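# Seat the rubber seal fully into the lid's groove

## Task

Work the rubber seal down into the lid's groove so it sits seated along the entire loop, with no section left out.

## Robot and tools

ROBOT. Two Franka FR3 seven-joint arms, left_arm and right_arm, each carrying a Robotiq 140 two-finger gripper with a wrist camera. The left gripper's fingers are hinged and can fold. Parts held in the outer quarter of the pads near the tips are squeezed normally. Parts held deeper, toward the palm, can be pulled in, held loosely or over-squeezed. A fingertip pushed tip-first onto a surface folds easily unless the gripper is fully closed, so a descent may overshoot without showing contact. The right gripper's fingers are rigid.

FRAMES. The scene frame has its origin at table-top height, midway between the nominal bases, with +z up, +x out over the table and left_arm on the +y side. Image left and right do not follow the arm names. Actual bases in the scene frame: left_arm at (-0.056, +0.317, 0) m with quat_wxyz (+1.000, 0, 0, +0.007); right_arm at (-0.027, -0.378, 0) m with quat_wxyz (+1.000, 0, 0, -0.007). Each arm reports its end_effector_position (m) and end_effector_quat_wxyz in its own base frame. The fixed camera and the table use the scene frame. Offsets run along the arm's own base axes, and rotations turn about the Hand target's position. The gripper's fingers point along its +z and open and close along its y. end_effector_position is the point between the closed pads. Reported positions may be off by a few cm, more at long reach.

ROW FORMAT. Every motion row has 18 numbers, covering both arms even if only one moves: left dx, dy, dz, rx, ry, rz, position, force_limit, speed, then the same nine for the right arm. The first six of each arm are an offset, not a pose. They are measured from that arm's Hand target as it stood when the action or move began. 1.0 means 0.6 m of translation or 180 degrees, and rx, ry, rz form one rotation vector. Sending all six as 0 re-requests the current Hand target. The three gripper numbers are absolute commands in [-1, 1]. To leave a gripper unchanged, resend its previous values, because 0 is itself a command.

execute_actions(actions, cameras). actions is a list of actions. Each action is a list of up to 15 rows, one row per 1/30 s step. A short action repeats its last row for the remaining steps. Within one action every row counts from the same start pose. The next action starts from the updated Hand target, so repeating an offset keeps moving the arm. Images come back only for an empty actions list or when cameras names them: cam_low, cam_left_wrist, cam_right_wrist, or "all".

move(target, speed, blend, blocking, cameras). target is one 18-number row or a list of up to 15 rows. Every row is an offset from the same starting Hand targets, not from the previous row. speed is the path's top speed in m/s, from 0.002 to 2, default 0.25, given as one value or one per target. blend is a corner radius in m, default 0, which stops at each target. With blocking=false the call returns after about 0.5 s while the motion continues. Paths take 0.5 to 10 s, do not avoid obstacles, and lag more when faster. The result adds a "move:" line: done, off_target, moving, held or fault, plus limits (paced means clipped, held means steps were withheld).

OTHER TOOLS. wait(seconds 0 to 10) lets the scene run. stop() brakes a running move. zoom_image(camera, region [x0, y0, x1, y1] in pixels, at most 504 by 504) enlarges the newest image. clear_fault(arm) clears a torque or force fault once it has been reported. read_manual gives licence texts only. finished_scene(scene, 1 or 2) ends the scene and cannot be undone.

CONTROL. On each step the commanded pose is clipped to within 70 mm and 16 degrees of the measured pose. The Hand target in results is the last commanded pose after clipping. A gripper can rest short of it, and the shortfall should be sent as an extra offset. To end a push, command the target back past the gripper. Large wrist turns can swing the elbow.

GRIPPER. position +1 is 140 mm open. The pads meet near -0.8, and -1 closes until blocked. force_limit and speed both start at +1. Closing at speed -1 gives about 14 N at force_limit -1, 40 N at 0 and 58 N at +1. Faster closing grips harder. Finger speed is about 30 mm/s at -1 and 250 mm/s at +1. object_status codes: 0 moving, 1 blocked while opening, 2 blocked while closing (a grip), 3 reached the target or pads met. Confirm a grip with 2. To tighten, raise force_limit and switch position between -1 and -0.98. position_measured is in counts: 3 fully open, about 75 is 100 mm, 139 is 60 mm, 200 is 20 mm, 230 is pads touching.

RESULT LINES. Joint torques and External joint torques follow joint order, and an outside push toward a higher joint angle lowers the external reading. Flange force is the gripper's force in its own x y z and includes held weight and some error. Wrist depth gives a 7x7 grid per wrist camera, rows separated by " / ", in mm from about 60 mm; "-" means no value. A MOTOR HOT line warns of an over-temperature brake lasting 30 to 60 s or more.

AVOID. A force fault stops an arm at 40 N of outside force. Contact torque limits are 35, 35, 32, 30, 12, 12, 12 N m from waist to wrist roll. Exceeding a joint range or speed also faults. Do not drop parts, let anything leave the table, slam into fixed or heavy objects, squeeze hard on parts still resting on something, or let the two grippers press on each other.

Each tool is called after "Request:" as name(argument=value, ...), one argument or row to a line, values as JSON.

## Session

Scene 1 done. Now scene 2.

Request:
execute_actions(
  actions=[],
)

Scene clock: 0.00 s.
left_arm: end_effector_position=(+0.1662, +0.6965, +0.3618) position_measured=3 object_status=3 end_effector_quat_wxyz=(+0.009, -0.442, +0.896, +0.024) | right_arm: end_effector_position=(+0.4859, -0.0508, +0.3306) position_measured=3 object_status=3 end_effector_quat_wxyz=(-0.049, +0.296, -0.628, +0.718)
Joint positions: left_arm=[1.444 0.573 -0.201 -0.904 0.128 1.515 1.941] | right_arm=[-0.271 -0.116 0.883 -2.593 -1.46 1.556 2.142]
Joint velocities: within noise
Joint torques (N m): no reading
External joint torques (N m): no reading
Flange force (N): no reading
Wrist depth (mm): cam_left_wrist=[433 436 435 437 433 443 1127 / 461 462 465 460 467 1241 1188 / 493 494 495 502 1255 1307 1307 / 520 130 1331 1323 1381 1364 135 / - 120 1503 1493 1473 1444 120 / - 1613 1534 1613 1726 1463 1636 / - 1796 1726 1726 1407 1578 1726] | cam_right_wrist=[- - 2422 2395 1796 - 1711 / - 2053 - 2449 - 2369 1767 / - 1996 1942 2200 - 2015 1767 / - 135 - 1960 - 150 403 / - 116 - - - 1891 107 / - - - - - 1551 372 / - - - 1356 1382 1427 -]
Hand target: left_arm +0.1662, +0.6965, +0.3618; +0.009, -0.442, +0.896, +0.024 | right_arm +0.4859, -0.0508, +0.3306; -0.049, +0.296, -0.628, +0.718
Tool commands: left_gripper/position=+1.0 left_gripper/force_limit=+1.0 left_gripper/speed=+1.0 right_gripper/position=+1.0 right_gripper/force_limit=+1.0 right_gripper/speed=+1.0

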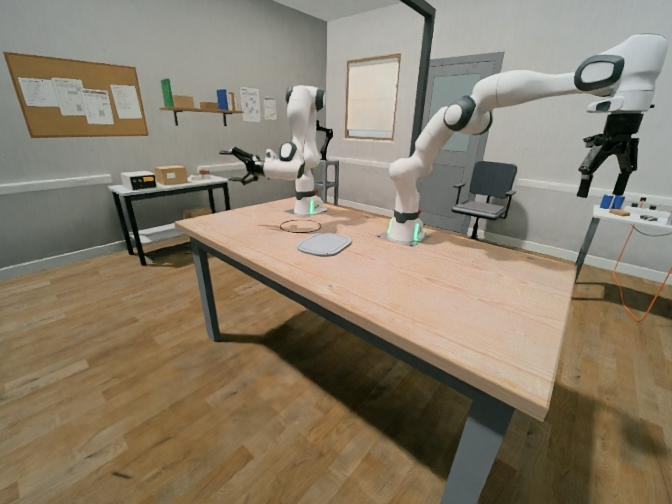

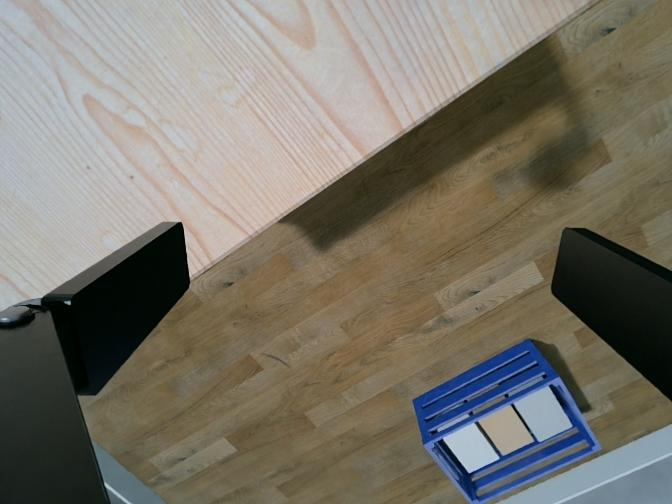

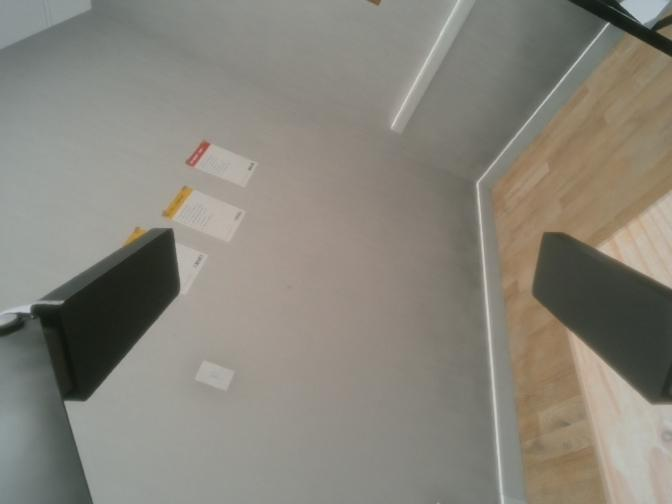

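Request:
zoom_image(
  camera="cam_low",
  region=[220, 190, 420, 290],
)

Scaled by 2.520 from the camera's 672x504 image, which has a finer 960x720 frame.

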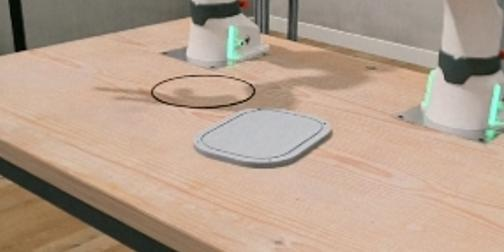

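Request:
move(
  target=[0.423,-0.7442,0.147,-0.0162,-0.0016,0,1,-0.7,0,0,0,0,0,0,0,1,1,1],
  speed=0.4,
)

Request:
move(
  target=[
    [0,-0.6667,0,0,0,0,1,-0.7,0,0,0,0,0,0,0,1,1,1],
    [-0.15,-0.95,0,0,0,0,1,-0.7,0,0,0,0,0,0,0,1,1,1],
  ],
  speed=0.4,
  blend=[0.05,0],
  cameras=["all"],
)

Scene clock: 4.73 s.
left_arm: end_effector_position=(+0.4197, +0.2512, +0.4509) position_measured=3 object_status=3 end_effector_quat_wxyz=(+0.001, -0.439, +0.898, +0.003) | right_arm: end_effector_position=(+0.4859, -0.0508, +0.3306) position_measured=3 object_status=3 end_effector_quat_wxyz=(-0.049, +0.296, -0.628, +0.718)
Joint positions: left_arm=[1.206 -0.226 -0.571 -1.68 -0.117 1.494 1.299] | right_arm=[-0.271 -0.116 0.883 -2.593 -1.46 1.556 2.142]
Joint velocities: left_arm=[0 0 0 0.001 0 -0.001 -0.007] | right_arm=[within noise]
Joint torques (N m): left_arm=[0.96 -18.04 3.27 23.32 0.45 2.23 -0.26] | right_arm=[-0.04 -15.35 -2.63 16.96 -1.46 -2.04 -0.02]
External joint torques (N m): left_arm=[0.94 0.43 -0.47 0.07 -0.35 -0.24 -0.26] | right_arm=[-0.03 -0.11 -0.62 -0.81 0.06 0.1 0.06]
Flange force (N): left_arm=[-2.1 -1.2 -1.5] | right_arm=[3.9 0.3 1.4]
Wrist depth (mm): cam_left_wrist=[525 525 524 519 519 509 511 / 1339 555 559 552 545 550 540 / 1407 578 581 588 568 569 566 / 1425 129 621 617 615 600 135 / - 121 1578 656 658 648 120 / - 1624 1613 701 697 1713 1636 / - 1661 1796 1826 1811 1726 1601] | cam_right_wrist=[- - - - - - 1671 / - 2093 2093 - 2395 2093 1609 / 1585 - 1796 - 2449 2729 - / 1306 134 1658 1960 - 150 401 / - 117 - 1540 1796 1978 107 / - 1239 1283 - 1633 1507 372 / - 1184 1165 1232 1418 1487 -]
Hand target: left_arm +0.4200, +0.2500, +0.4500; +0.000, -0.443, +0.897, +0.000 | right_arm +0.4859, -0.0508, +0.3306; -0.049, +0.296, -0.628, +0.718
Off the commanded pose: left_arm 0.002 m, 1 deg | right_arm 0.000 m, 0 deg.
move: done

Scene clock: 7.70 s.
left_arm: end_effector_position=(+0.3305, -0.3192, +0.4496) position_measured=3 object_status=3 end_effector_quat_wxyz=(+0.000, -0.439, +0.899, +0.001) | right_arm: end_effector_position=(+0.4859, -0.0508, +0.3306) position_measured=3 object_status=3 end_effector_quat_wxyz=(-0.049, +0.296, -0.628, +0.718)
Joint positions: left_arm=[0.94 -0.93 -0.928 -1.704 -0.772 1.163 0.56] | right_arm=[-0.271 -0.116 0.883 -2.593 -1.46 1.556 2.142]
Joint velocities: left_arm=[0.001 0 -0.002 0.001 0.001 0 -0.004] | right_arm=[within noise]
Joint torques (N m): left_arm=[1.13 15.31 20.78 14.08 0.26 2.31 -0.31] | right_arm=[-0.08 -15.3 -2.67 16.94 -1.46 -2.03 -0.04]
External joint torques (N m): left_arm=[1.24 -2.17 0.24 0.2 -0.43 -0.21 -0.31] | right_arm=[-0.07 -0.08 -0.67 -0.79 0.05 0.11 0.05]
Flange force (N): left_arm=[1.6 -0.3 1.4] | right_arm=[3.7 0.3 1.5]
Wrist depth (mm): cam_left_wrist=[531 218 209 519 522 520 514 / 569 558 555 548 547 551 543 / 1416 592 591 561 569 583 558 / 1524 130 619 597 633 602 135 / - 113 659 656 659 650 121 / - 1589 1661 706 684 701 701 / - 1624 1811 746 746 754 739] | cam_right_wrist=[2343 - - - 2269 1960 1487 / - 2245 - 2245 2661 2478 1796 / - - 1996 2177 - 2994 1609 / - 135 1609 - - 149 404 / - 117 - - - 1827 107 / - - - 1447 - 1658 372 / - - - - - 1466 -]
Hand target: left_arm +0.3300, -0.3200, +0.4500; +0.000, -0.443, +0.897, +0.000 | right_arm +0.4859, -0.0508, +0.3306; -0.049, +0.296, -0.628, +0.718
Off the commanded pose: left_arm 0.001 m, 1 deg | right_arm 0.000 m, 0 deg.
move: done

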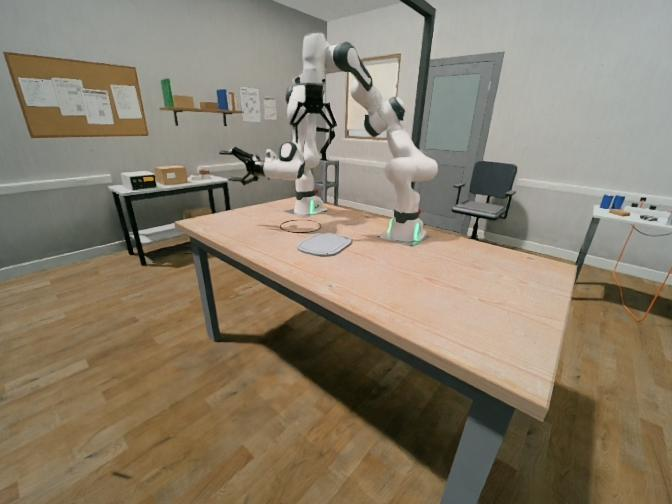

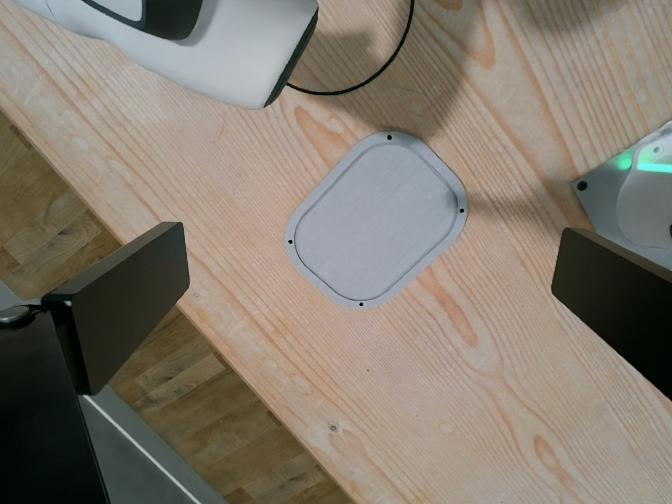

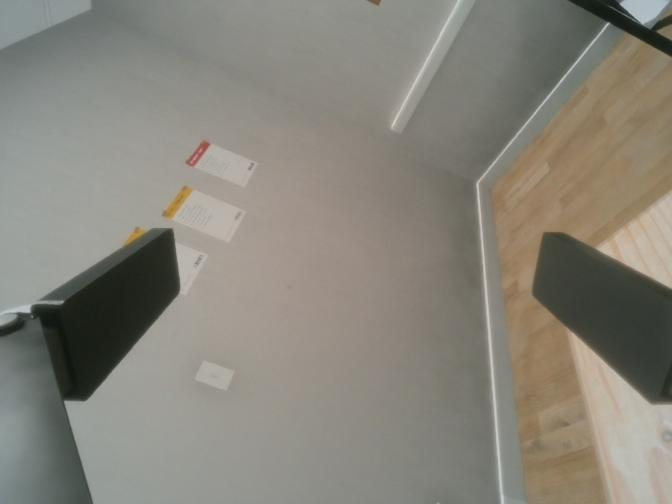

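Request:
move(
  target=[0.05,-0.3,-0.2,0,0,0.591,1,-0.7,0,-0.083,-0.333,0.083,0,0,0,1,1,1],
  speed=0.5,
  cameras=["cam_left_wrist"],
)

Scene clock: 13.77 s.
left_arm: end_effector_position=(+0.3606, -0.4996, +0.3302) position_measured=3 object_status=3 end_effector_quat_wxyz=(-0.002, +0.982, -0.187, +0.003) | right_arm: end_effector_position=(+0.4357, -0.2514, +0.3810) position_measured=3 object_status=3 end_effector_quat_wxyz=(-0.049, +0.294, -0.628, +0.719)
Joint positions: left_arm=[1.296 -1.362 -1.043 -1.459 -1.39 1.037 -1.474] | right_arm=[-0.361 -0.61 0.343 -2.905 -1.902 2.078 2.108]
Joint velocities: left_arm=[0 0.001 0.002 0 0 0 -0.004] | right_arm=[within noise]
Joint torques (N m): left_arm=[1.09 36.35 26.14 1.66 0.66 2.49 -0.29] | right_arm=[0.33 -8.93 -4.09 20.41 -1.33 -1.75 -0.06]
External joint torques (N m): left_arm=[1.12 -2.13 -0.62 0.53 -0.09 -0.19 -0.29] | right_arm=[0.34 -0.77 -1.04 -1 -0.36 0.35 0.03]
Flange force (N): left_arm=[3.9 1.7 1.2] | right_arm=[8.6 -0.1 -1.0]
Wrist depth (mm): cam_left_wrist=[421 417 418 414 418 415 414 / 440 440 439 437 444 436 437 / 447 450 465 467 466 464 467 / - 129 494 499 491 480 135 / - 113 534 529 520 522 120 / - 569 564 568 562 550 398 / - 600 605 612 607 597 380] | cam_right_wrist=[- - - 2113 - - 1400 / - - - 2318 2269 - 1842 / 1842 - - - - 3079 1633 / - 135 1978 - - 149 1331 / - 135 1540 1621 1609 2015 107 / - 1218 - - 1609 1633 112 / - 1153 - 1382 1391 1447 -]
Hand target: left_arm +0.3600, -0.5000, +0.3300; +0.000, +0.983, -0.183, +0.000 | right_arm +0.4361, -0.2506, +0.3804; -0.049, +0.296, -0.628, +0.718
Off the commanded pose: left_arm 0.001 m, 1 deg | right_arm 0.001 m, 0 deg.
move: done; limits=paced
Images, in order (width x height): cam_left_wrist 672x504.

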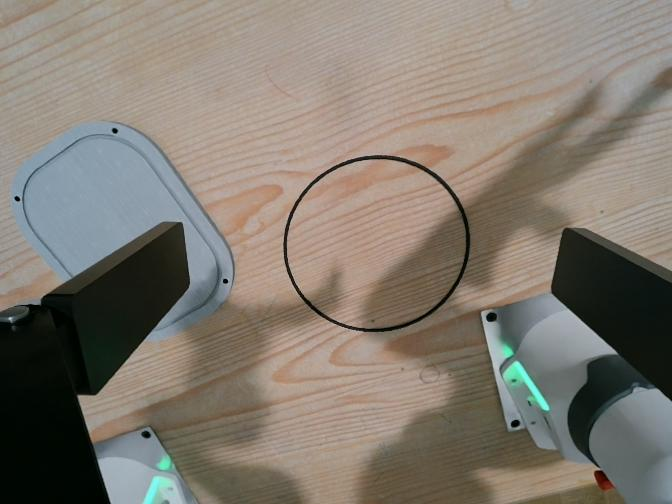

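Request:
zoom_image(
  camera="cam_left_wrist",
  region=[0, 110, 250, 350],
)

Request:
zoom_image(
  camera="cam_left_wrist",
  region=[270, 145, 380, 255],
)

Scaled by 2.016 from the camera's 672x504 image, which has a finer 960x720 frame.

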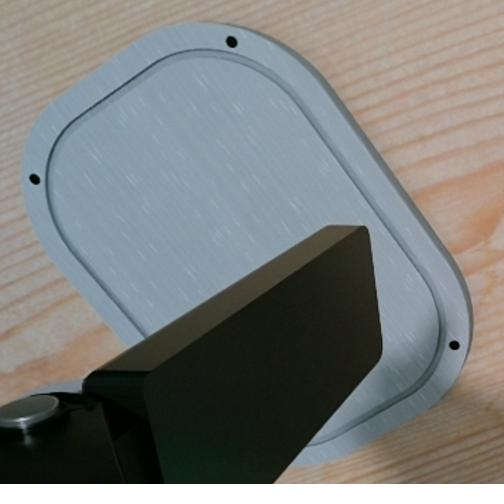

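Scaled by 4.582 from the camera's 672x504 image, which has a finer 960x720 frame.

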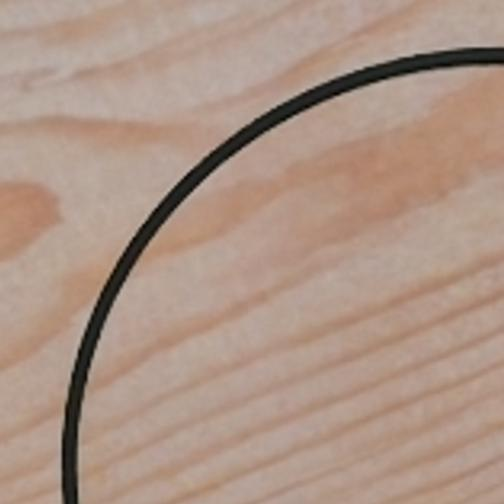

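Request:
move(
  target=[-0.1042,0.196,-0.35,0,0,-0.0206,-0.45,-0.7,0,0,0,0,0,0,0,1,1,1],
  speed=0.3,
  cameras=["cam_left_wrist"],
)

Scene clock: 16.57 s.
left_arm: end_effector_position=(+0.2971, -0.3815, +0.1207) position_measured=186 object_status=3 end_effector_quat_wxyz=(-0.001, +0.978, -0.210, -0.001) | right_arm: end_effector_position=(+0.4357, -0.2514, +0.3810) position_measured=3 object_status=3 end_effector_quat_wxyz=(-0.049, +0.294, -0.628, +0.719)
Joint positions: left_arm=[0.868 -1.779 -1.247 -2.278 -1.521 1.19 -1.168] | right_arm=[-0.361 -0.61 0.343 -2.905 -1.902 2.078 2.108]
Joint velocities: left_arm=[-0.001 0 0 -0.001 -0.001 0 0.007] | right_arm=[within noise]
Joint torques (N m): left_arm=[0.25 22.26 26.82 -0.83 0.34 3.05 0.42] | right_arm=[0.26 -8.94 -4.01 20.39 -1.34 -1.75 -0.04]
External joint torques (N m): left_arm=[0.19 -2.19 -0.71 0.03 -0.46 0.38 0.42] | right_arm=[0.3 -0.84 -0.95 -1 -0.37 0.35 0.04]
Flange force (N): left_arm=[-0.5 -1.0 4.7] | right_arm=[8.7 -0.1 -1.2]
Wrist depth (mm): cam_left_wrist=[222 228 233 232 232 231 232 / 235 234 245 244 245 244 245 / 248 247 254 260 259 259 257 / 263 263 260 273 163 276 276 / 277 81 93 290 113 87 285 / - 67 67 309 - - 67 / - - - 339 - - -] | cam_right_wrist=[2134 2222 - - - - 1427 / - - - 1842 - - 1827 / 1621 - 2729 - - 2269 1633 / 1585 135 1711 - - 2015 1299 / - 125 - - - 1827 107 / - - - 1562 1645 1767 - / - 1171 - 1322 1447 1497 -]
Hand target: left_arm +0.2975, -0.3824, +0.1200; +0.000, +0.977, -0.215, +0.000 | right_arm +0.4361, -0.2506, +0.3804; -0.049, +0.296, -0.628, +0.718
Off the commanded pose: left_arm 0.001 m, 1 deg | right_arm 0.001 m, 0 deg.
move: done
Images, in order (width x height): cam_left_wrist 672x504.

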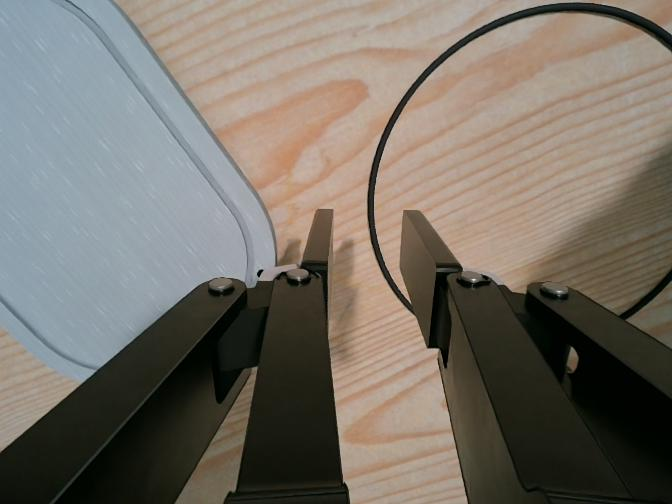

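Request:
move(
  target=[
    [0.0175,0.0378,-0.02,0,0,0,-1,-0.7,0.5,0,0,0,0,0,0,1,1,1],
    [0.0175,0.0378,-0.13,0,0,0,-1,-0.7,0.5,0,0,0,0,0,0,1,1,1],
    [0.0175,0.0378,-0.147,0,0,0,-1,-0.7,0.5,0,0,0,0,0,0,1,1,1],
  ],
  speed=[0.1,0.12,0.012],
  cameras=["cam_left_wrist"],
)

Scene clock: 20.13 s.
left_arm: end_effector_position=(+0.3073, -0.3590, +0.0323) position_measured=235 object_status=3 end_effector_quat_wxyz=(-0.001, +0.976, -0.217, -0.001) | right_arm: end_effector_position=(+0.4357, -0.2514, +0.3810) position_measured=3 object_status=3 end_effector_quat_wxyz=(-0.049, +0.294, -0.628, +0.719)
Joint positions: left_arm=[0.803 -1.78 -1.474 -2.365 -1.649 1.352 -1.125] | right_arm=[-0.361 -0.61 0.343 -2.905 -1.902 2.078 2.108]
Joint velocities: left_arm=[-0.002 0.001 -0.002 -0.001 -0.002 0.005 -0.002] | right_arm=[within noise]
Joint torques (N m): left_arm=[0.26 19.34 27.1 -2.96 0.41 3 -0.22] | right_arm=[0.34 -8.85 -4.02 20.35 -1.33 -1.75 -0.06]
External joint torques (N m): left_arm=[0.18 -1.93 -0.56 0.06 -0.42 0.35 -0.22] | right_arm=[0.32 -0.69 -1.01 -1.11 -0.35 0.34 0.02]
Flange force (N): left_arm=[0.2 0.3 3.7] | right_arm=[8.4 0.2 -1.1]
Wrist depth (mm): cam_left_wrist=[- 153 154 155 154 154 154 / 152 153 163 163 163 162 162 / 160 161 168 172 172 172 172 / 170 172 170 147 180 183 182 / 181 179 79 87 - 82 191 / - 64 76 - - 75 64 / - - - - - - -] | cam_right_wrist=[- - - - 2073 - 1456 / - 2034 2478 2073 - - 1633 / - 1978 - - 2222 2269 1597 / - 135 1633 - - 1858 1400 / - 125 - - - 1978 107 / - - 1373 - - 1697 112 / - - 1246 1198 1466 1466 -]
Hand target: left_arm +0.3080, -0.3597, +0.0318; +0.000, +0.977, -0.215, +0.000 | right_arm +0.4361, -0.2506, +0.3804; -0.049, +0.296, -0.628, +0.718
Off the commanded pose: left_arm 0.001 m, 0 deg | right_arm 0.001 m, 0 deg.
move: done
Images, in order (width x height): cam_left_wrist 672x504.

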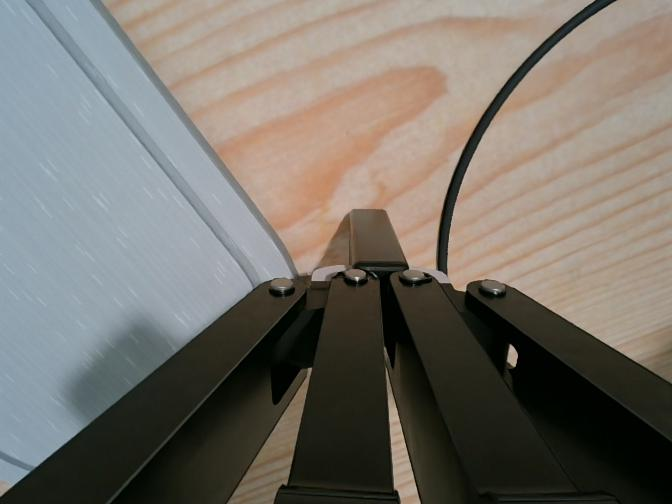

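Request:
move(
  target=[0,0,-0.005,0,0,0,-1,-0.7,0.5,0,0,0,0,0,0,1,1,1],
  speed=0.01,
)

Scene clock: 20.93 s.
left_arm: end_effector_position=(+0.3074, -0.3589, +0.0293) position_measured=235 object_status=3 end_effector_quat_wxyz=(-0.001, +0.976, -0.217, -0.001) | right_arm: end_effector_position=(+0.4357, -0.2514, +0.3810) position_measured=3 object_status=3 end_effector_quat_wxyz=(-0.049, +0.294, -0.628, +0.719)
Joint positions: left_arm=[0.801 -1.78 -1.482 -2.365 -1.654 1.358 -1.126] | right_arm=[-0.361 -0.61 0.343 -2.905 -1.902 2.078 2.108]
Joint velocities: left_arm=[0 0 -0.001 0 -0.001 0.004 0.001] | right_arm=[within noise]
Joint torques (N m): left_arm=[0.04 19.34 27.06 -3.12 0.38 3.08 -0.29] | right_arm=[0.35 -8.87 -4.07 20.37 -1.34 -1.77 -0.1]
External joint torques (N m): left_arm=[0.11 -1.9 -0.7 -0.04 -0.45 0.42 -0.29] | right_arm=[0.32 -0.65 -1.07 -1.13 -0.36 0.33 -0.01]
Flange force (N): left_arm=[-0.3 0.3 4.3] | right_arm=[8.4 0.1 -1.0]
Wrist depth (mm): cam_left_wrist=[- 151 152 151 151 152 152 / 149 153 160 160 160 160 160 / 157 159 169 170 170 169 169 / 167 167 168 147 177 179 179 / 178 176 79 87 - 82 189 / - 64 76 - - 75 64 / - - - - - - -] | cam_right_wrist=[- - - - - 1925 1437 / 1858 - - - - 2134 1781 / - 1842 - - - 2177 2177 / 1456 135 1476 - - 150 1456 / - 136 1621 1978 1942 1891 107 / - 1239 - - 1908 1621 112 / - - 1225 1418 1418 1497 -]
Hand target: left_arm +0.3080, -0.3597, +0.0288; +0.000, +0.977, -0.215, +0.000 | right_arm +0.4361, -0.2506, +0.3804; -0.049, +0.296, -0.628, +0.718
Off the commanded pose: left_arm 0.001 m, 0 deg | right_arm 0.001 m, 0 deg.
move: done

Request:
move(
  target=[0.0367,0.0662,0.702,0,0,-0.57,-1,-0.7,0.5,0,0,0,0,0,0,1,1,1],
  speed=0.5,
)

Request:
move(
  target=[0.15,0.95,0,0,0,0,-1,-0.7,0.5,0,0,0,0,0,0,1,1,1],
  speed=0.5,
)

Scene clock: 25.30 s.
left_arm: end_effector_position=(+0.3294, -0.3208, +0.4503) position_measured=235 object_status=3 end_effector_quat_wxyz=(-0.001, -0.447, +0.895, -0.001) | right_arm: end_effector_position=(+0.4357, -0.2514, +0.3810) position_measured=3 object_status=3 end_effector_quat_wxyz=(-0.049, +0.294, -0.628, +0.719)
Joint positions: left_arm=[0.825 -0.816 -0.946 -1.718 -0.676 1.244 0.459] | right_arm=[-0.361 -0.61 0.343 -2.905 -1.902 2.078 2.108]
Joint velocities: left_arm=[-0.001 0 0 -0.001 0 0.001 0.007] | right_arm=[within noise]
Joint torques (N m): left_arm=[0.32 12.29 18.73 15.65 0.93 2.91 0.31] | right_arm=[0.34 -8.9 -4.04 20.39 -1.34 -1.76 -0.04]
External joint torques (N m): left_arm=[0.29 -1.02 -0.32 -0.59 0.22 0.35 0.31] | right_arm=[0.33 -0.7 -1.02 -1.13 -0.36 0.34 0.04]
Flange force (N): left_arm=[-0.6 2.0 4.1] | right_arm=[8.5 0.2 -1.1]
Wrist depth (mm): cam_left_wrist=[529 527 527 522 514 521 521 / 552 559 552 555 551 545 543 / 1372 591 591 571 574 578 559 / 1444 621 615 111 612 605 610 / 1483 - 79 87 - 81 637 / - 64 76 - - 75 64 / - - - - - - -] | cam_right_wrist=[- - 2093 2015 - 1827 1487 / - - - - - - 1724 / - - - - - 2506 1562 / - 135 2763 - - 150 125 / - 125 - - 1842 1942 107 / - 1253 1418 1529 - 1671 112 / - 1062 - - 1409 1518 -]
Hand target: left_arm +0.3300, -0.3200, +0.4500; +0.000, -0.443, +0.896, +0.000 | right_arm +0.4361, -0.2506, +0.3804; -0.049, +0.296, -0.628, +0.718
Off the commanded pose: left_arm 0.001 m, 0 deg | right_arm 0.001 m, 0 deg.
move: done; limits=paced

Scene clock: 28.00 s.
left_arm: end_effector_position=(+0.4212, +0.2491, +0.4509) position_measured=235 object_status=3 end_effector_quat_wxyz=(+0.002, -0.447, +0.895, -0.001) | right_arm: end_effector_position=(+0.4357, -0.2514, +0.3810) position_measured=3 object_status=3 end_effector_quat_wxyz=(-0.049, +0.294, -0.628, +0.719)
Joint positions: left_arm=[0.931 -0.197 -0.341 -1.681 -0.069 1.499 1.235] | right_arm=[-0.361 -0.61 0.343 -2.905 -1.902 2.078 2.108]
Joint velocities: left_arm=[-0.001 -0.001 0.001 -0.001 0 0 0.007] | right_arm=[within noise]
Joint torques (N m): left_arm=[0.72 -22.03 1.81 23.42 0.99 2.25 0.29] | right_arm=[0.3 -8.83 -4.1 20.4 -1.33 -1.77 -0.05]
External joint torques (N m): left_arm=[0.74 0.87 -0.14 -0.12 0.21 -0.24 0.29] | right_arm=[0.28 -0.71 -1.09 -1.02 -0.35 0.32 0.03]
Flange force (N): left_arm=[-2.7 0.0 -1.1] | right_arm=[8.4 0.0 -0.8]
Wrist depth (mm): cam_left_wrist=[536 532 521 524 511 509 508 / 1300 558 547 552 540 539 541 / 1435 591 584 578 571 574 569 / 1473 1483 614 121 602 604 595 / 1613 1545 79 87 - 81 626 / - 64 76 - - 75 - / - - - - - - -] | cam_right_wrist=[- - - - 2245 2245 1507 / - 2156 2343 - - - 1796 / - - 2073 2222 - 2269 1529 / - 135 1752 1711 2177 150 1437 / - 135 - 1658 - 2015 107 / - - - - 1697 1621 112 / - - - - 1437 1487 -]
Hand target: left_arm +0.4200, +0.2500, +0.4500; +0.000, -0.443, +0.896, +0.000 | right_arm +0.4361, -0.2506, +0.3804; -0.049, +0.296, -0.628, +0.718
Off the commanded pose: left_arm 0.002 m, 1 deg | right_arm 0.001 m, 0 deg.
move: done; limits=paced

Request:
move(
  target=[0.1017,-0.5583,-0.1667,0,0,-0.228,-1,-0.7,0.5,0,0,0,0,0,0,1,1,1],
  speed=0.45,
)

Request:
move(
  target=[-0.3058,-0.4957,-0.333,0,0,-0.2,-0.45,-0.7,0.5,0,0,0,0,0,0,1,1,1],
  speed=0.4,
  cameras=["cam_left_wrist","cam_low"],
)

Scene clock: 29.93 s.
left_arm: end_effector_position=(+0.4797, -0.0860, +0.3502) position_measured=235 object_status=3 end_effector_quat_wxyz=(-0.001, -0.105, +0.994, -0.001) | right_arm: end_effector_position=(+0.4357, -0.2514, +0.3810) position_measured=3 object_status=3 end_effector_quat_wxyz=(-0.049, +0.294, -0.628, +0.719)
Joint positions: left_arm=[0.58 -0.303 -0.656 -1.987 -0.189 1.739 1.34] | right_arm=[-0.361 -0.61 0.343 -2.905 -1.902 2.078 2.108]
Joint velocities: left_arm=[-0.002 0 0 0.001 0 0.003 0.001] | right_arm=[within noise]
Joint torques (N m): left_arm=[0.68 -15.4 5.51 24.19 1.02 2.79 0.38] | right_arm=[0.32 -8.9 -4 20.33 -1.34 -1.75 -0.08]
External joint torques (N m): left_arm=[0.64 0.42 -0.18 -0.12 0.24 0.33 0.38] | right_arm=[0.31 -0.74 -0.98 -1.1 -0.36 0.34 0.01]
Flange force (N): left_arm=[-2.0 0.4 1.0] | right_arm=[8.6 0.0 -1.2]
Wrist depth (mm): cam_left_wrist=[441 443 419 433 428 424 425 / 467 459 470 450 451 446 443 / 490 493 486 483 479 476 474 / 526 522 515 121 502 503 499 / 1463 1425 79 87 - 81 525 / - 64 76 - - 75 64 / - - - - - - -] | cam_right_wrist=[- 2015 2093 - 1767 1874 1409 / - - - - 2343 - 1811 / - - 1781 - 2478 2093 1671 / - 135 1942 1925 2034 1874 1447 / - 125 1339 - 1842 1942 106 / - - - - - 1633 - / - - - - - 1497 -]
Hand target: left_arm +0.4810, -0.0850, +0.3499; +0.000, -0.101, +0.995, +0.000 | right_arm +0.4361, -0.2506, +0.3804; -0.049, +0.296, -0.628, +0.718
Off the commanded pose: left_arm 0.002 m, 0 deg | right_arm 0.001 m, 0 deg.
move: done

Scene clock: 32.13 s.
left_arm: end_effector_position=(+0.2963, -0.3819, +0.1497) position_measured=186 object_status=3 end_effector_quat_wxyz=(-0.002, +0.215, +0.977, +0.000) | right_arm: end_effector_position=(+0.4357, -0.2514, +0.3810) position_measured=3 object_status=3 end_effector_quat_wxyz=(-0.049, +0.294, -0.628, +0.719)
Joint positions: left_arm=[0.304 -0.266 -1.192 -2.367 -0.32 2.238 1.332] | right_arm=[-0.361 -0.61 0.343 -2.905 -1.902 2.078 2.108]
Joint velocities: left_arm=[0 0.002 0 0.001 -0.001 0.001 -0.005] | right_arm=[within noise]
Joint torques (N m): left_arm=[1.13 -6.49 6.56 21.85 0.58 2.77 -0.3] | right_arm=[0.29 -8.89 -4.09 20.42 -1.32 -1.75 -0.06]
External joint torques (N m): left_arm=[1.18 -0.73 -0.43 -0.07 -0.05 0.32 -0.3] | right_arm=[0.26 -0.76 -1.09 -1.02 -0.34 0.33 0.02]
Flange force (N): left_arm=[-4.4 -2.2 3.3] | right_arm=[8.7 -0.1 -0.9]
Wrist depth (mm): cam_left_wrist=[256 255 253 252 250 245 238 / 271 269 267 266 260 251 248 / 285 285 284 280 275 266 263 / 302 301 296 295 134 282 289 / 320 81 93 313 113 87 290 / - 67 67 332 - - 67 / - - - 363 - - -] | cam_right_wrist=[- - - 2134 - - 1400 / - - 1781 - - - - / - - - - 2536 2156 1671 / - 135 - - 2269 1858 1400 / - 125 1597 - 1697 1858 107 / - - - - - 1942 - / - - - - - 1621 -]
Hand target: left_arm +0.2975, -0.3824, +0.1501; +0.000, +0.212, +0.977, +0.000 | right_arm +0.4361, -0.2506, +0.3804; -0.049, +0.296, -0.628, +0.718
Off the commanded pose: left_arm 0.001 m, 0 deg | right_arm 0.001 m, 0 deg.
move: done
Images, in order (width x height): cam_low 672x504, cam_left_wrist 672x504.

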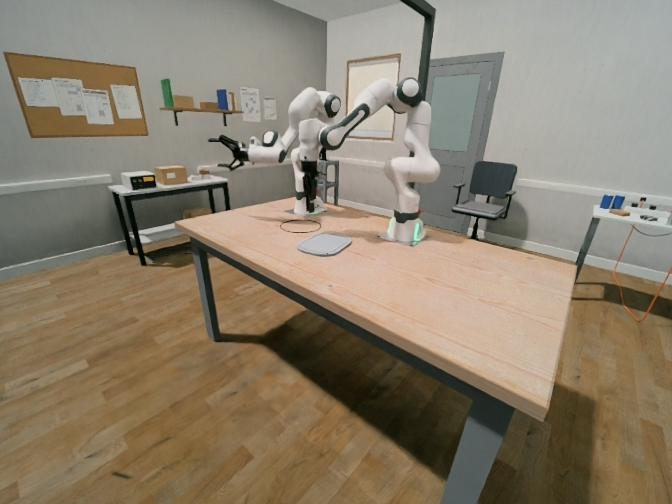

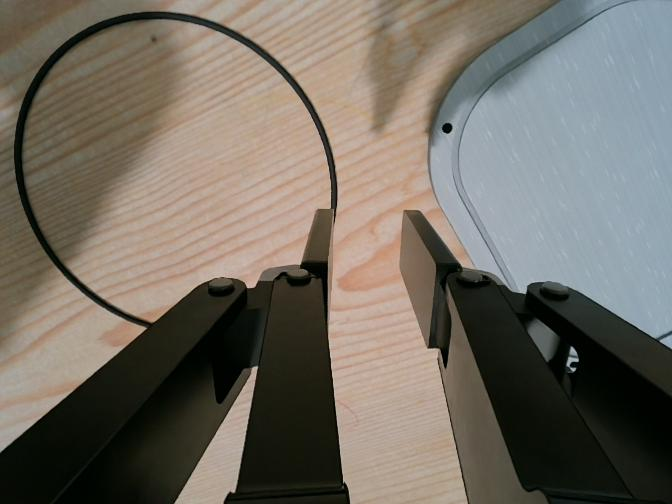

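Request:
move(
  target=[
    [0,0,-0.05,0,0,0,-1,-0.7,0.5,0,0,0,0,0,0,1,1,1],
    [0,0,-0.1752,0,0,0,-1,-0.7,0.5,0,0,0,0,0,0,1,1,1],
    [0,0,-0.1977,0,0,0,-1,-0.7,0.5,0,0,0,0,0,0,1,1,1],
  ],
  speed=[0.12,0.12,0.013],
  blend=[0.01,0,0],
  cameras=["cam_left_wrist"],
)

Scene clock: 35.80 s.
left_arm: end_effector_position=(+0.2968, -0.3813, +0.0377) position_measured=235 object_status=3 end_effector_quat_wxyz=(-0.001, +0.217, +0.976, +0.003) | right_arm: end_effector_position=(+0.4357, -0.2514, +0.3810) position_measured=3 object_status=3 end_effector_quat_wxyz=(-0.049, +0.294, -0.628, +0.719)
Joint positions: left_arm=[0.106 0.235 -0.987 -2.438 0.356 2.534 0.843] | right_arm=[-0.361 -0.61 0.343 -2.905 -1.902 2.078 2.108]
Joint torques (N m): left_arm=[0.56 -20.54 -5.72 18.42 0.37 2.66 0.04] | right_arm=[0.33 -8.86 -4.05 20.37 -1.35 -1.75 -0.04]
External joint torques (N m): left_arm=[0.59 0.33 -0.09 -0.43 -0.06 0.18 0.04] | right_arm=[0.36 -0.72 -1 -1.01 -0.38 0.34 0.04]
External joint torques when the fault began: left_arm=[1.29 5.58 3.02 -1.85 0.91 2.45 -0.17]
Flange force (N): left_arm=[2.2 2.3 -1.2] | right_arm=[8.3 0.0 -1.0]
Flange force when the fault began (N): left_arm=[-15.2 -5.6 34.5]
Wrist depth (mm): cam_left_wrist=[151 151 150 150 150 147 140 / 159 158 158 158 158 148 147 / 168 167 167 167 167 155 155 / 178 178 177 147 175 164 165 / 189 187 79 87 - 81 172 / - 64 76 - - 75 64 / - - - - - - -] | cam_right_wrist=[- - - 2093 1978 1925 1409 / 1633 - - - - - 1752 / 1671 1858 1456 - - 2661 - / - 135 1487 - - 1960 1409 / - 135 1476 - - 1960 107 / - 1268 1331 1437 1811 1633 112 / - 1153 - - - 1507 -]
Hand target: left_arm +0.2968, -0.3813, +0.0377; -0.001, +0.217, +0.976, +0.003 (not the last commanded pose) | right_arm +0.4361, -0.2506, +0.3804; -0.049, +0.296, -0.628, +0.718
Tool commands: left_gripper/position=-1.0 left_gripper/force_limit=-0.701961 left_gripper/speed=+0.498039 right_gripper/position=+1.0 right_gripper/force_limit=+1.0 right_gripper/speed=+1.0
Off the commanded pose: left_arm 0.006 m, 1 deg | right_arm 0.001 m, 0 deg.
FORCE FAULT: contact force on the left arm reached its limit, and that arm stopped. The contact can be on any part of that arm, not only on its tool. That arm's remaining commands of this call were not run. That arm is still stopped at the end of this call. While its stop runs, that arm takes no new command, but execute_actions still moves its gripper.
CLEAR FAULT: the left arm stays stopped (Reflex) until you call clear_fault(arm="left_arm").
move: fault (left_arm); path passed 2 of 3 targets
Images, in order (width x height): cam_left_wrist 672x504.

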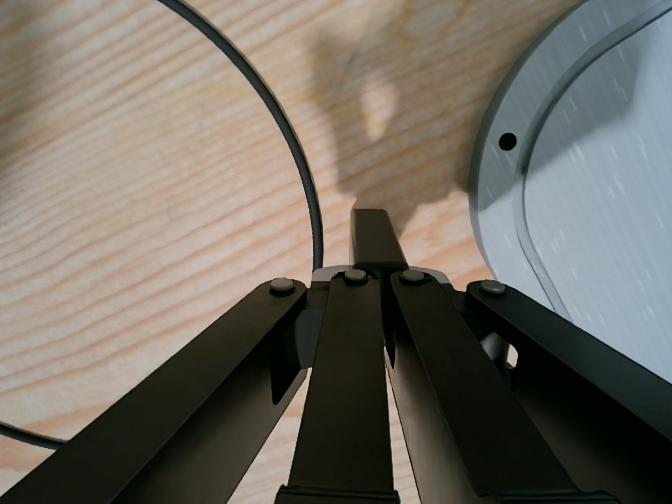

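Request:
clear_fault(
  arm="left_arm",
)

Request:
move(
  target=[0,0,0.04,0,0,0,-1,-0.7,0.5,0,0,0,0,0,0,1,1,1],
  speed=0.06,
)

Scene clock: 39.83 s.
left_arm: end_effector_position=(+0.2968, -0.3813, +0.0377) position_measured=235 object_status=3 end_effector_quat_wxyz=(-0.001, +0.217, +0.976, +0.003) | right_arm: end_effector_position=(+0.4357, -0.2514, +0.3810) position_measured=3 object_status=3 end_effector_quat_wxyz=(-0.049, +0.294, -0.628, +0.719)
Joint positions: left_arm=[0.106 0.235 -0.987 -2.438 0.356 2.534 0.843] | right_arm=[-0.361 -0.61 0.343 -2.905 -1.902 2.078 2.108]
Joint torques (N m): left_arm=[0.57 -20.54 -5.69 18.32 0.39 2.68 0.07] | right_arm=[0.32 -8.84 -4.08 20.39 -1.33 -1.75 -0.06]
External joint torques (N m): left_arm=[0.56 0.43 -0.07 -0.64 -0.04 0.19 0.06] | right_arm=[0.35 -0.71 -1.03 -1.01 -0.35 0.34 0.02]
Flange force (N): left_arm=[2.5 2.4 -0.7] | right_arm=[8.3 0.0 -1.0]
Wrist depth (mm): cam_left_wrist=[151 150 151 150 150 147 140 / 159 159 159 158 158 148 147 / 168 168 168 167 167 155 155 / 178 178 177 147 175 164 165 / 190 187 79 87 - 81 172 / - 64 76 - - 75 64 / - - - - - - -] | cam_right_wrist=[- - - 1724 2093 - 1507 / 1858 2156 - - - - 1767 / 1476 - 2597 - - 2245 1645 / - 135 1724 2222 - 1942 1373 / - 125 - 1767 - 1925 107 / - - - - 1960 1585 112 / - - 1123 - 1684 1497 -]
Hand target: left_arm +0.2968, -0.3813, +0.0377; -0.001, +0.217, +0.976, +0.003 (not the last commanded pose) | right_arm +0.4361, -0.2506, +0.3804; -0.049, +0.296, -0.628, +0.718
Tool commands: left_gripper/position=-1.0 left_gripper/force_limit=-0.701961 left_gripper/speed=+0.498039 right_gripper/position=+1.0 right_gripper/force_limit=+1.0 right_gripper/speed=+1.0
Off the commanded pose: left_arm 0.006 m, 1 deg | right_arm 0.001 m, 0 deg.
FORCE FAULT, CONTINUED: the left arm's stop, for the force fault that an earlier result reported, is over. The call counts as one of the actions that you can send in this scene. That arm's target is now where it stood when the stop ended, not its last command. That arm accepts commands again.
CLEAR FAULT: your call cleared the left arm's force fault. If the contact force or a joint's load stays at its limit, that arm stops again.

Scene clock: 41.30 s.
left_arm: end_effector_position=(+0.2975, -0.3823, +0.0618) position_measured=235 object_status=3 end_effector_quat_wxyz=(+0.000, +0.215, +0.977, +0.003) | right_arm: end_effector_position=(+0.4357, -0.2514, +0.3810) position_measured=3 object_status=3 end_effector_quat_wxyz=(-0.049, +0.294, -0.628, +0.719)
Joint positions: left_arm=[0.192 0.157 -1.088 -2.436 0.24 2.493 0.919] | right_arm=[-0.361 -0.61 0.343 -2.905 -1.902 2.078 2.108]
Joint velocities: left_arm=[0 0.001 0 0.001 0 0 0.006] | right_arm=[within noise]
Joint torques (N m): left_arm=[1.15 -17.71 -4.42 19.23 0.08 2.24 0.38] | right_arm=[0.32 -8.87 -4.07 20.4 -1.35 -1.76 -0.08]
External joint torques (N m): left_arm=[1.09 -0.57 -0.51 -0.72 -0.38 -0.25 0.38] | right_arm=[0.28 -0.79 -1.07 -0.98 -0.38 0.32 0.01]
Flange force (N): left_arm=[0.0 0.0 0.0] | right_arm=[8.7 -0.2 -0.9]
Wrist depth (mm): cam_left_wrist=[172 173 172 171 171 168 160 / 182 182 180 181 180 169 169 / 192 192 192 192 191 179 176 / 205 203 204 131 201 189 191 / 217 213 79 87 - 82 200 / - 64 76 - - 75 64 / - - - - - - -] | cam_right_wrist=[- 2913 - - - - 1400 / - 2395 - 2015 2506 2093 1767 / - 2015 2369 2177 2836 2200 1738 / - 135 1767 1671 - 1942 1400 / - 125 - - - 1908 107 / - 1147 - - - 1573 112 / - 1198 - - - 1529 -]
Hand target: left_arm +0.2968, -0.3813, +0.0617; -0.001, +0.217, +0.976, +0.003 | right_arm +0.4361, -0.2506, +0.3804; -0.049, +0.296, -0.628, +0.718
Off the commanded pose: left_arm 0.001 m, 0 deg | right_arm 0.001 m, 0 deg.
move: done

Request:
move(
  target=[
    [-0.0152,-0.0363,0,0,0,0,-0.45,-1,0,0,0,0,0,0,0,1,1,1],
    [-0.0152,-0.0363,-0.03,0,0,0,-0.45,-1,0,0,0,0,0,0,0,1,1,1],
  ],
  speed=[0.06,0.015],
  cameras=["cam_left_wrist"],
)

Request:
zoom_image(
  camera="cam_left_wrist",
  region=[250, 150, 480, 320],
)

Scene clock: 44.93 s.
left_arm: end_effector_position=(+0.2878, -0.4028, +0.0445) position_measured=186 object_status=3 end_effector_quat_wxyz=(-0.002, +0.219, +0.976, +0.004) | right_arm: end_effector_position=(+0.4357, -0.2514, +0.3810) position_measured=3 object_status=3 end_effector_quat_wxyz=(-0.049, +0.294, -0.628, +0.719)
Joint positions: left_arm=[0.028 0.247 -0.958 -2.395 0.348 2.503 0.813] | right_arm=[-0.361 -0.61 0.343 -2.905 -1.902 2.078 2.108]
Joint velocities: left_arm=[-0.003 0 0.001 -0.002 -0.001 0.001 -0.005] | right_arm=[within noise]
Joint torques (N m): left_arm=[0.23 -21.88 -5.4 18.68 0.72 2.82 -0.25] | right_arm=[0.35 -8.92 -4.07 20.38 -1.34 -1.76 -0.07]
External joint torques (N m): left_arm=[0.3 0.49 0.52 -0.71 0.27 0.32 -0.25] | right_arm=[0.32 -0.76 -1.06 -1.12 -0.36 0.33 0.01]
Flange force (N): left_arm=[-0.4 -0.2 4.9] | right_arm=[8.8 0.0 -1.2]
Wrist depth (mm): cam_left_wrist=[158 157 156 157 156 155 148 / 166 165 164 164 165 163 153 / 174 174 174 175 173 168 162 / 185 184 182 182 164 179 171 / 194 81 93 192 133 87 177 / - 67 67 206 - - 67 / - - - 224 - - -] | cam_right_wrist=[1796 - - - 1978 - 1418 / 2053 2053 2269 - 1908 2053 1811 / - - - - - 2269 1621 / 1456 135 1684 2245 1908 150 1391 / - 125 1551 1811 1796 1925 107 / - - 1306 - - 1724 - / - - - - - 1356 -]
Hand target: left_arm +0.2876, -0.4031, +0.0437; -0.001, +0.217, +0.976, +0.003 | right_arm +0.4361, -0.2506, +0.3804; -0.049, +0.296, -0.628, +0.718
Off the commanded pose: left_arm 0.001 m, 0 deg | right_arm 0.001 m, 0 deg.
move: done
Images, in order (width x height): cam_left_wrist 672x504.

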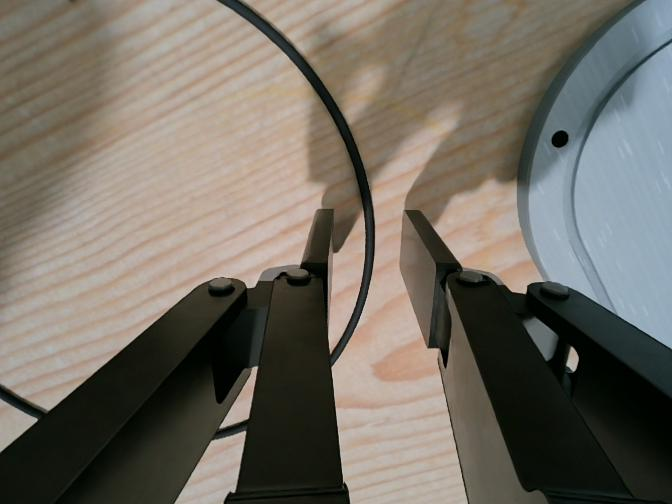

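Scaled by 2.191 from the camera's 672x504 image, which has a finer 960x720 frame.

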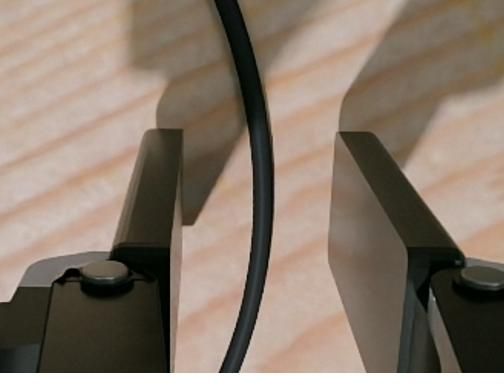

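Request:
move(
  target=[
    [0,0,-0.0095,0,0,0,-0.45,-1,0,0,0,0,0,0,0,1,1,1],
    [0,0,-0.0095,0,0,0,-1,-1,-1,0,0,0,0,0,0,1,1,1],
  ],
  speed=[0.008,0.02],
  cameras=["cam_left_wrist"],
)

Request:
zoom_image(
  camera="cam_left_wrist",
  region=[250, 150, 480, 320],
)

Scene clock: 47.27 s.
left_arm: end_effector_position=(+0.2879, -0.4029, +0.0386) position_measured=225 object_status=0 end_effector_quat_wxyz=(-0.001, +0.219, +0.976, +0.004) | right_arm: end_effector_position=(+0.4357, -0.2514, +0.3810) position_measured=3 object_status=3 end_effector_quat_wxyz=(-0.049, +0.294, -0.628, +0.719)
Joint positions: left_arm=[-0.002 0.259 -0.925 -2.395 0.364 2.515 0.801] | right_arm=[-0.361 -0.61 0.343 -2.905 -1.902 2.078 2.108]
Joint torques (N m): left_arm=[0.16 -22.94 -5.57 18.31 0.4 2.81 -0.17] | right_arm=[0.3 -8.89 -4.07 20.37 -1.35 -1.76 -0.06]
External joint torques (N m): left_arm=[0.14 0.44 0.42 -0.9 -0.04 0.31 -0.17] | right_arm=[0.32 -0.7 -1.01 -1.14 -0.37 0.35 0.02]
Flange force (N): left_arm=[1.4 0.7 3.1] | right_arm=[8.5 0.2 -1.1]
Wrist depth (mm): cam_left_wrist=[152 151 151 151 151 151 143 / 160 160 159 159 159 157 149 / 168 168 168 168 168 164 156 / 178 179 178 147 176 175 163 / 191 189 87 87 - 81 175 / - 64 74 58 - 76 64 / - - - - - - -] | cam_right_wrist=[- 2293 2034 2293 1996 1684 1466 / - - 1908 - - - 1767 / - - 1597 - - 2156 1621 / - 135 1858 - - 1891 1299 / - 125 - 1633 - 1942 107 / - 1283 - - 1391 1671 112 / - - 1211 - 1597 1551 -]
Hand target: left_arm +0.2876, -0.4031, +0.0380; -0.001, +0.217, +0.976, +0.003 | right_arm +0.4361, -0.2506, +0.3804; -0.049, +0.296, -0.628, +0.718
Off the commanded pose: left_arm 0.001 m, 0 deg | right_arm 0.001 m, 0 deg.
move: done
Images, in order (width x height): cam_left_wrist 672x504.

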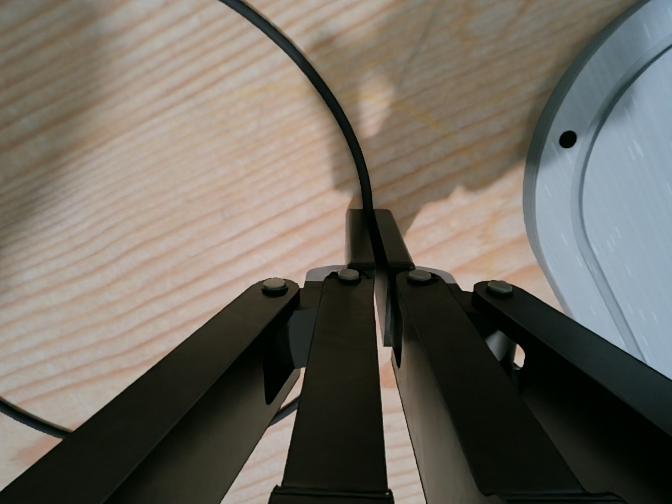

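Scaled by 2.191 from the camera's 672x504 image, which has a finer 960x720 frame.

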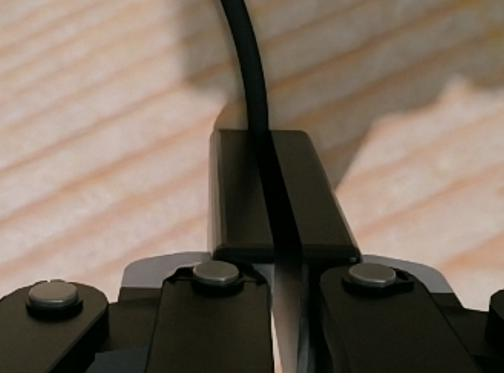

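Request:
move(
  target=[0,0,0.06,0,0,0,-1,-1,-1,0,0,0,0,0,0,1,1,1],
  speed=0.06,
  cameras=["cam_left_wrist"],
)

Scene clock: 49.00 s.
left_arm: end_effector_position=(+0.2884, -0.4040, +0.0740) position_measured=225 object_status=2 end_effector_quat_wxyz=(+0.000, +0.215, +0.977, +0.003) | right_arm: end_effector_position=(+0.4357, -0.2514, +0.3810) position_measured=3 object_status=3 end_effector_quat_wxyz=(-0.049, +0.294, -0.628, +0.719)
Joint positions: left_arm=[0.096 0.15 -1.042 -2.391 0.212 2.453 0.897] | right_arm=[-0.361 -0.61 0.343 -2.905 -1.902 2.078 2.108]
Joint velocities: left_arm=[0.001 0 -0.001 0.002 0.001 0 0.005] | right_arm=[within noise]
Joint torques (N m): left_arm=[1.13 -19.14 -4.2 19.78 0.12 2.23 0.31] | right_arm=[0.32 -8.9 -4.01 20.36 -1.33 -1.75 -0.02]
External joint torques (N m): left_arm=[1.16 -0.44 -0.4 -0.82 -0.36 -0.27 0.31] | right_arm=[0.24 -0.73 -1.04 -1.12 -0.35 0.33 0.06]
Flange force (N): left_arm=[0.0 0.0 0.0] | right_arm=[8.6 0.2 -1.0]
Wrist depth (mm): cam_left_wrist=[184 183 181 182 182 182 172 / 193 193 192 191 192 184 181 / 204 203 204 203 203 196 190 / 216 216 217 147 213 208 201 / 231 226 81 87 - 81 213 / - 64 74 58 - 76 64 / - - - - - - -] | cam_right_wrist=[- - 2318 - - - 1400 / 2053 - - - 2506 2318 1738 / 1585 - 2015 2566 - 2449 1697 / - 135 1767 - - 149 1382 / - 125 1738 1811 - 1960 107 / - - - - - 1573 112 / - - 1331 - - 1507 -]
Hand target: left_arm +0.2876, -0.4031, +0.0740; -0.001, +0.217, +0.976, +0.003 | right_arm +0.4361, -0.2506, +0.3804; -0.049, +0.296, -0.628, +0.718
Off the commanded pose: left_arm 0.001 m, 0 deg | right_arm 0.001 m, 0 deg.
move: done
Images, in order (width x height): cam_left_wrist 672x504.

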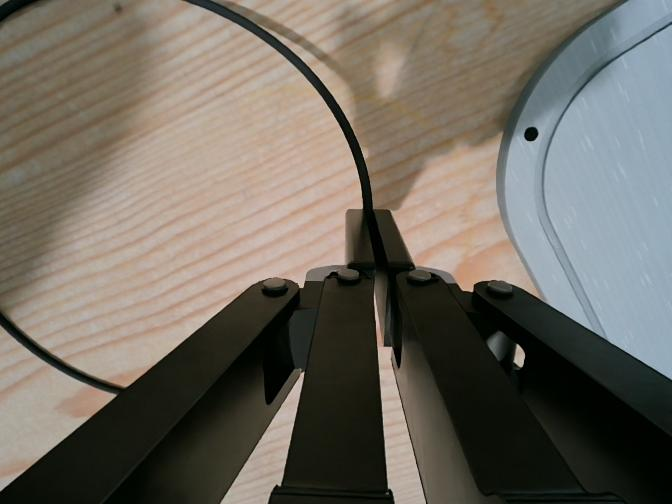

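Request:
move(
  target=[
    [0,0,0.015,0,0,0,-1,-1,-1,0,0,0,0,0,0,1,1,1],
    [0.2215,0.4778,0.015,0,0,0,-1,-1,-1,0,0,0,0,0,0,1,1,1],
  ],
  speed=[0.08,0.12],
  blend=[0.01,0],
  cameras=["cam_left_wrist","cam_low"],
)

Request:
zoom_image(
  camera="cam_low",
  region=[250, 180, 400, 290],
)

Scene clock: 53.27 s.
left_arm: end_effector_position=(+0.4198, -0.1162, +0.0833) position_measured=225 object_status=2 end_effector_quat_wxyz=(-0.002, +0.212, +0.977, +0.003) | right_arm: end_effector_position=(+0.4357, -0.2514, +0.3810) position_measured=3 object_status=3 end_effector_quat_wxyz=(-0.049, +0.294, -0.628, +0.719)
Joint positions: left_arm=[0.295 -0.124 -0.578 -2.589 -0.099 2.478 1.797] | right_arm=[-0.361 -0.61 0.343 -2.905 -1.902 2.078 2.108]
Joint velocities: left_arm=[-0.001 0 0 0 0 0 0.007] | right_arm=[within noise]
Joint torques (N m): left_arm=[0.63 -19.75 1.64 20.07 0.49 2.79 0.26] | right_arm=[0.32 -8.9 -4.06 20.4 -1.34 -1.76 -0.04]
External joint torques (N m): left_arm=[0.72 0.64 0.05 -0.1 -0.03 0.36 0.26] | right_arm=[0.36 -0.77 -0.98 -0.99 -0.37 0.34 0.05]
Flange force (N): left_arm=[-1.4 1.6 2.8] | right_arm=[8.4 0.0 -1.1]
Wrist depth (mm): cam_left_wrist=[184 182 185 192 192 190 190 / 195 194 193 201 202 201 201 / 206 204 204 205 213 212 211 / 219 218 214 119 223 225 224 / 236 229 81 87 - 82 236 / - 64 74 58 - 76 64 / - - - - - - -] | cam_right_wrist=[- - - - - - 1437 / - - - - 2293 2200 1767 / 1633 2073 2222 - - 2343 - / - 135 1382 - 2034 1960 1347 / - 135 - - 1540 2034 106 / - 1275 1487 - 1621 1684 112 / - - - 1409 - 1529 -]
Hand target: left_arm +0.4205, -0.1164, +0.0830; -0.001, +0.217, +0.976, +0.003 | right_arm +0.4361, -0.2506, +0.3804; -0.049, +0.296, -0.628, +0.718
Off the commanded pose: left_arm 0.001 m, 1 deg | right_arm 0.001 m, 0 deg.
move: done; blend cut to 0.0045 m at target 1
Images, in order (width x height): cam_low 672x504, cam_left_wrist 672x504.

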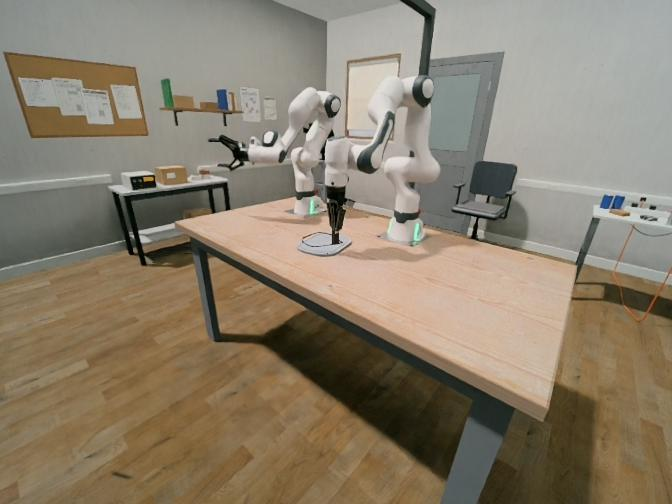

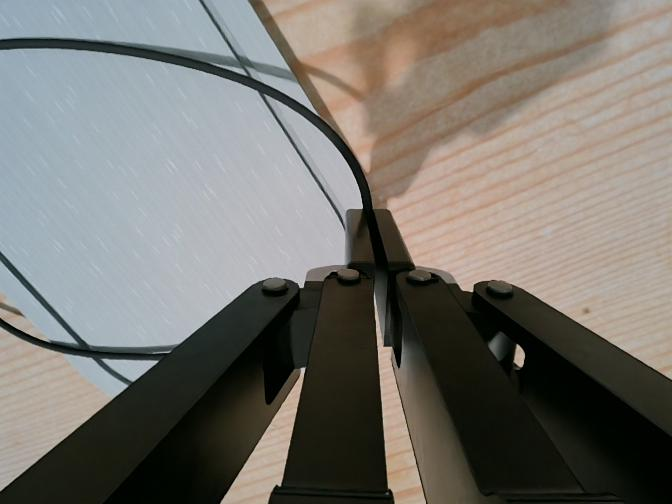

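Scaled by 3.360 from the camera's 672x504 image, which has a finer 960x720 frame.

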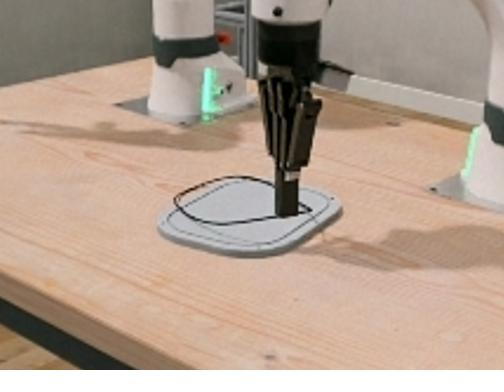

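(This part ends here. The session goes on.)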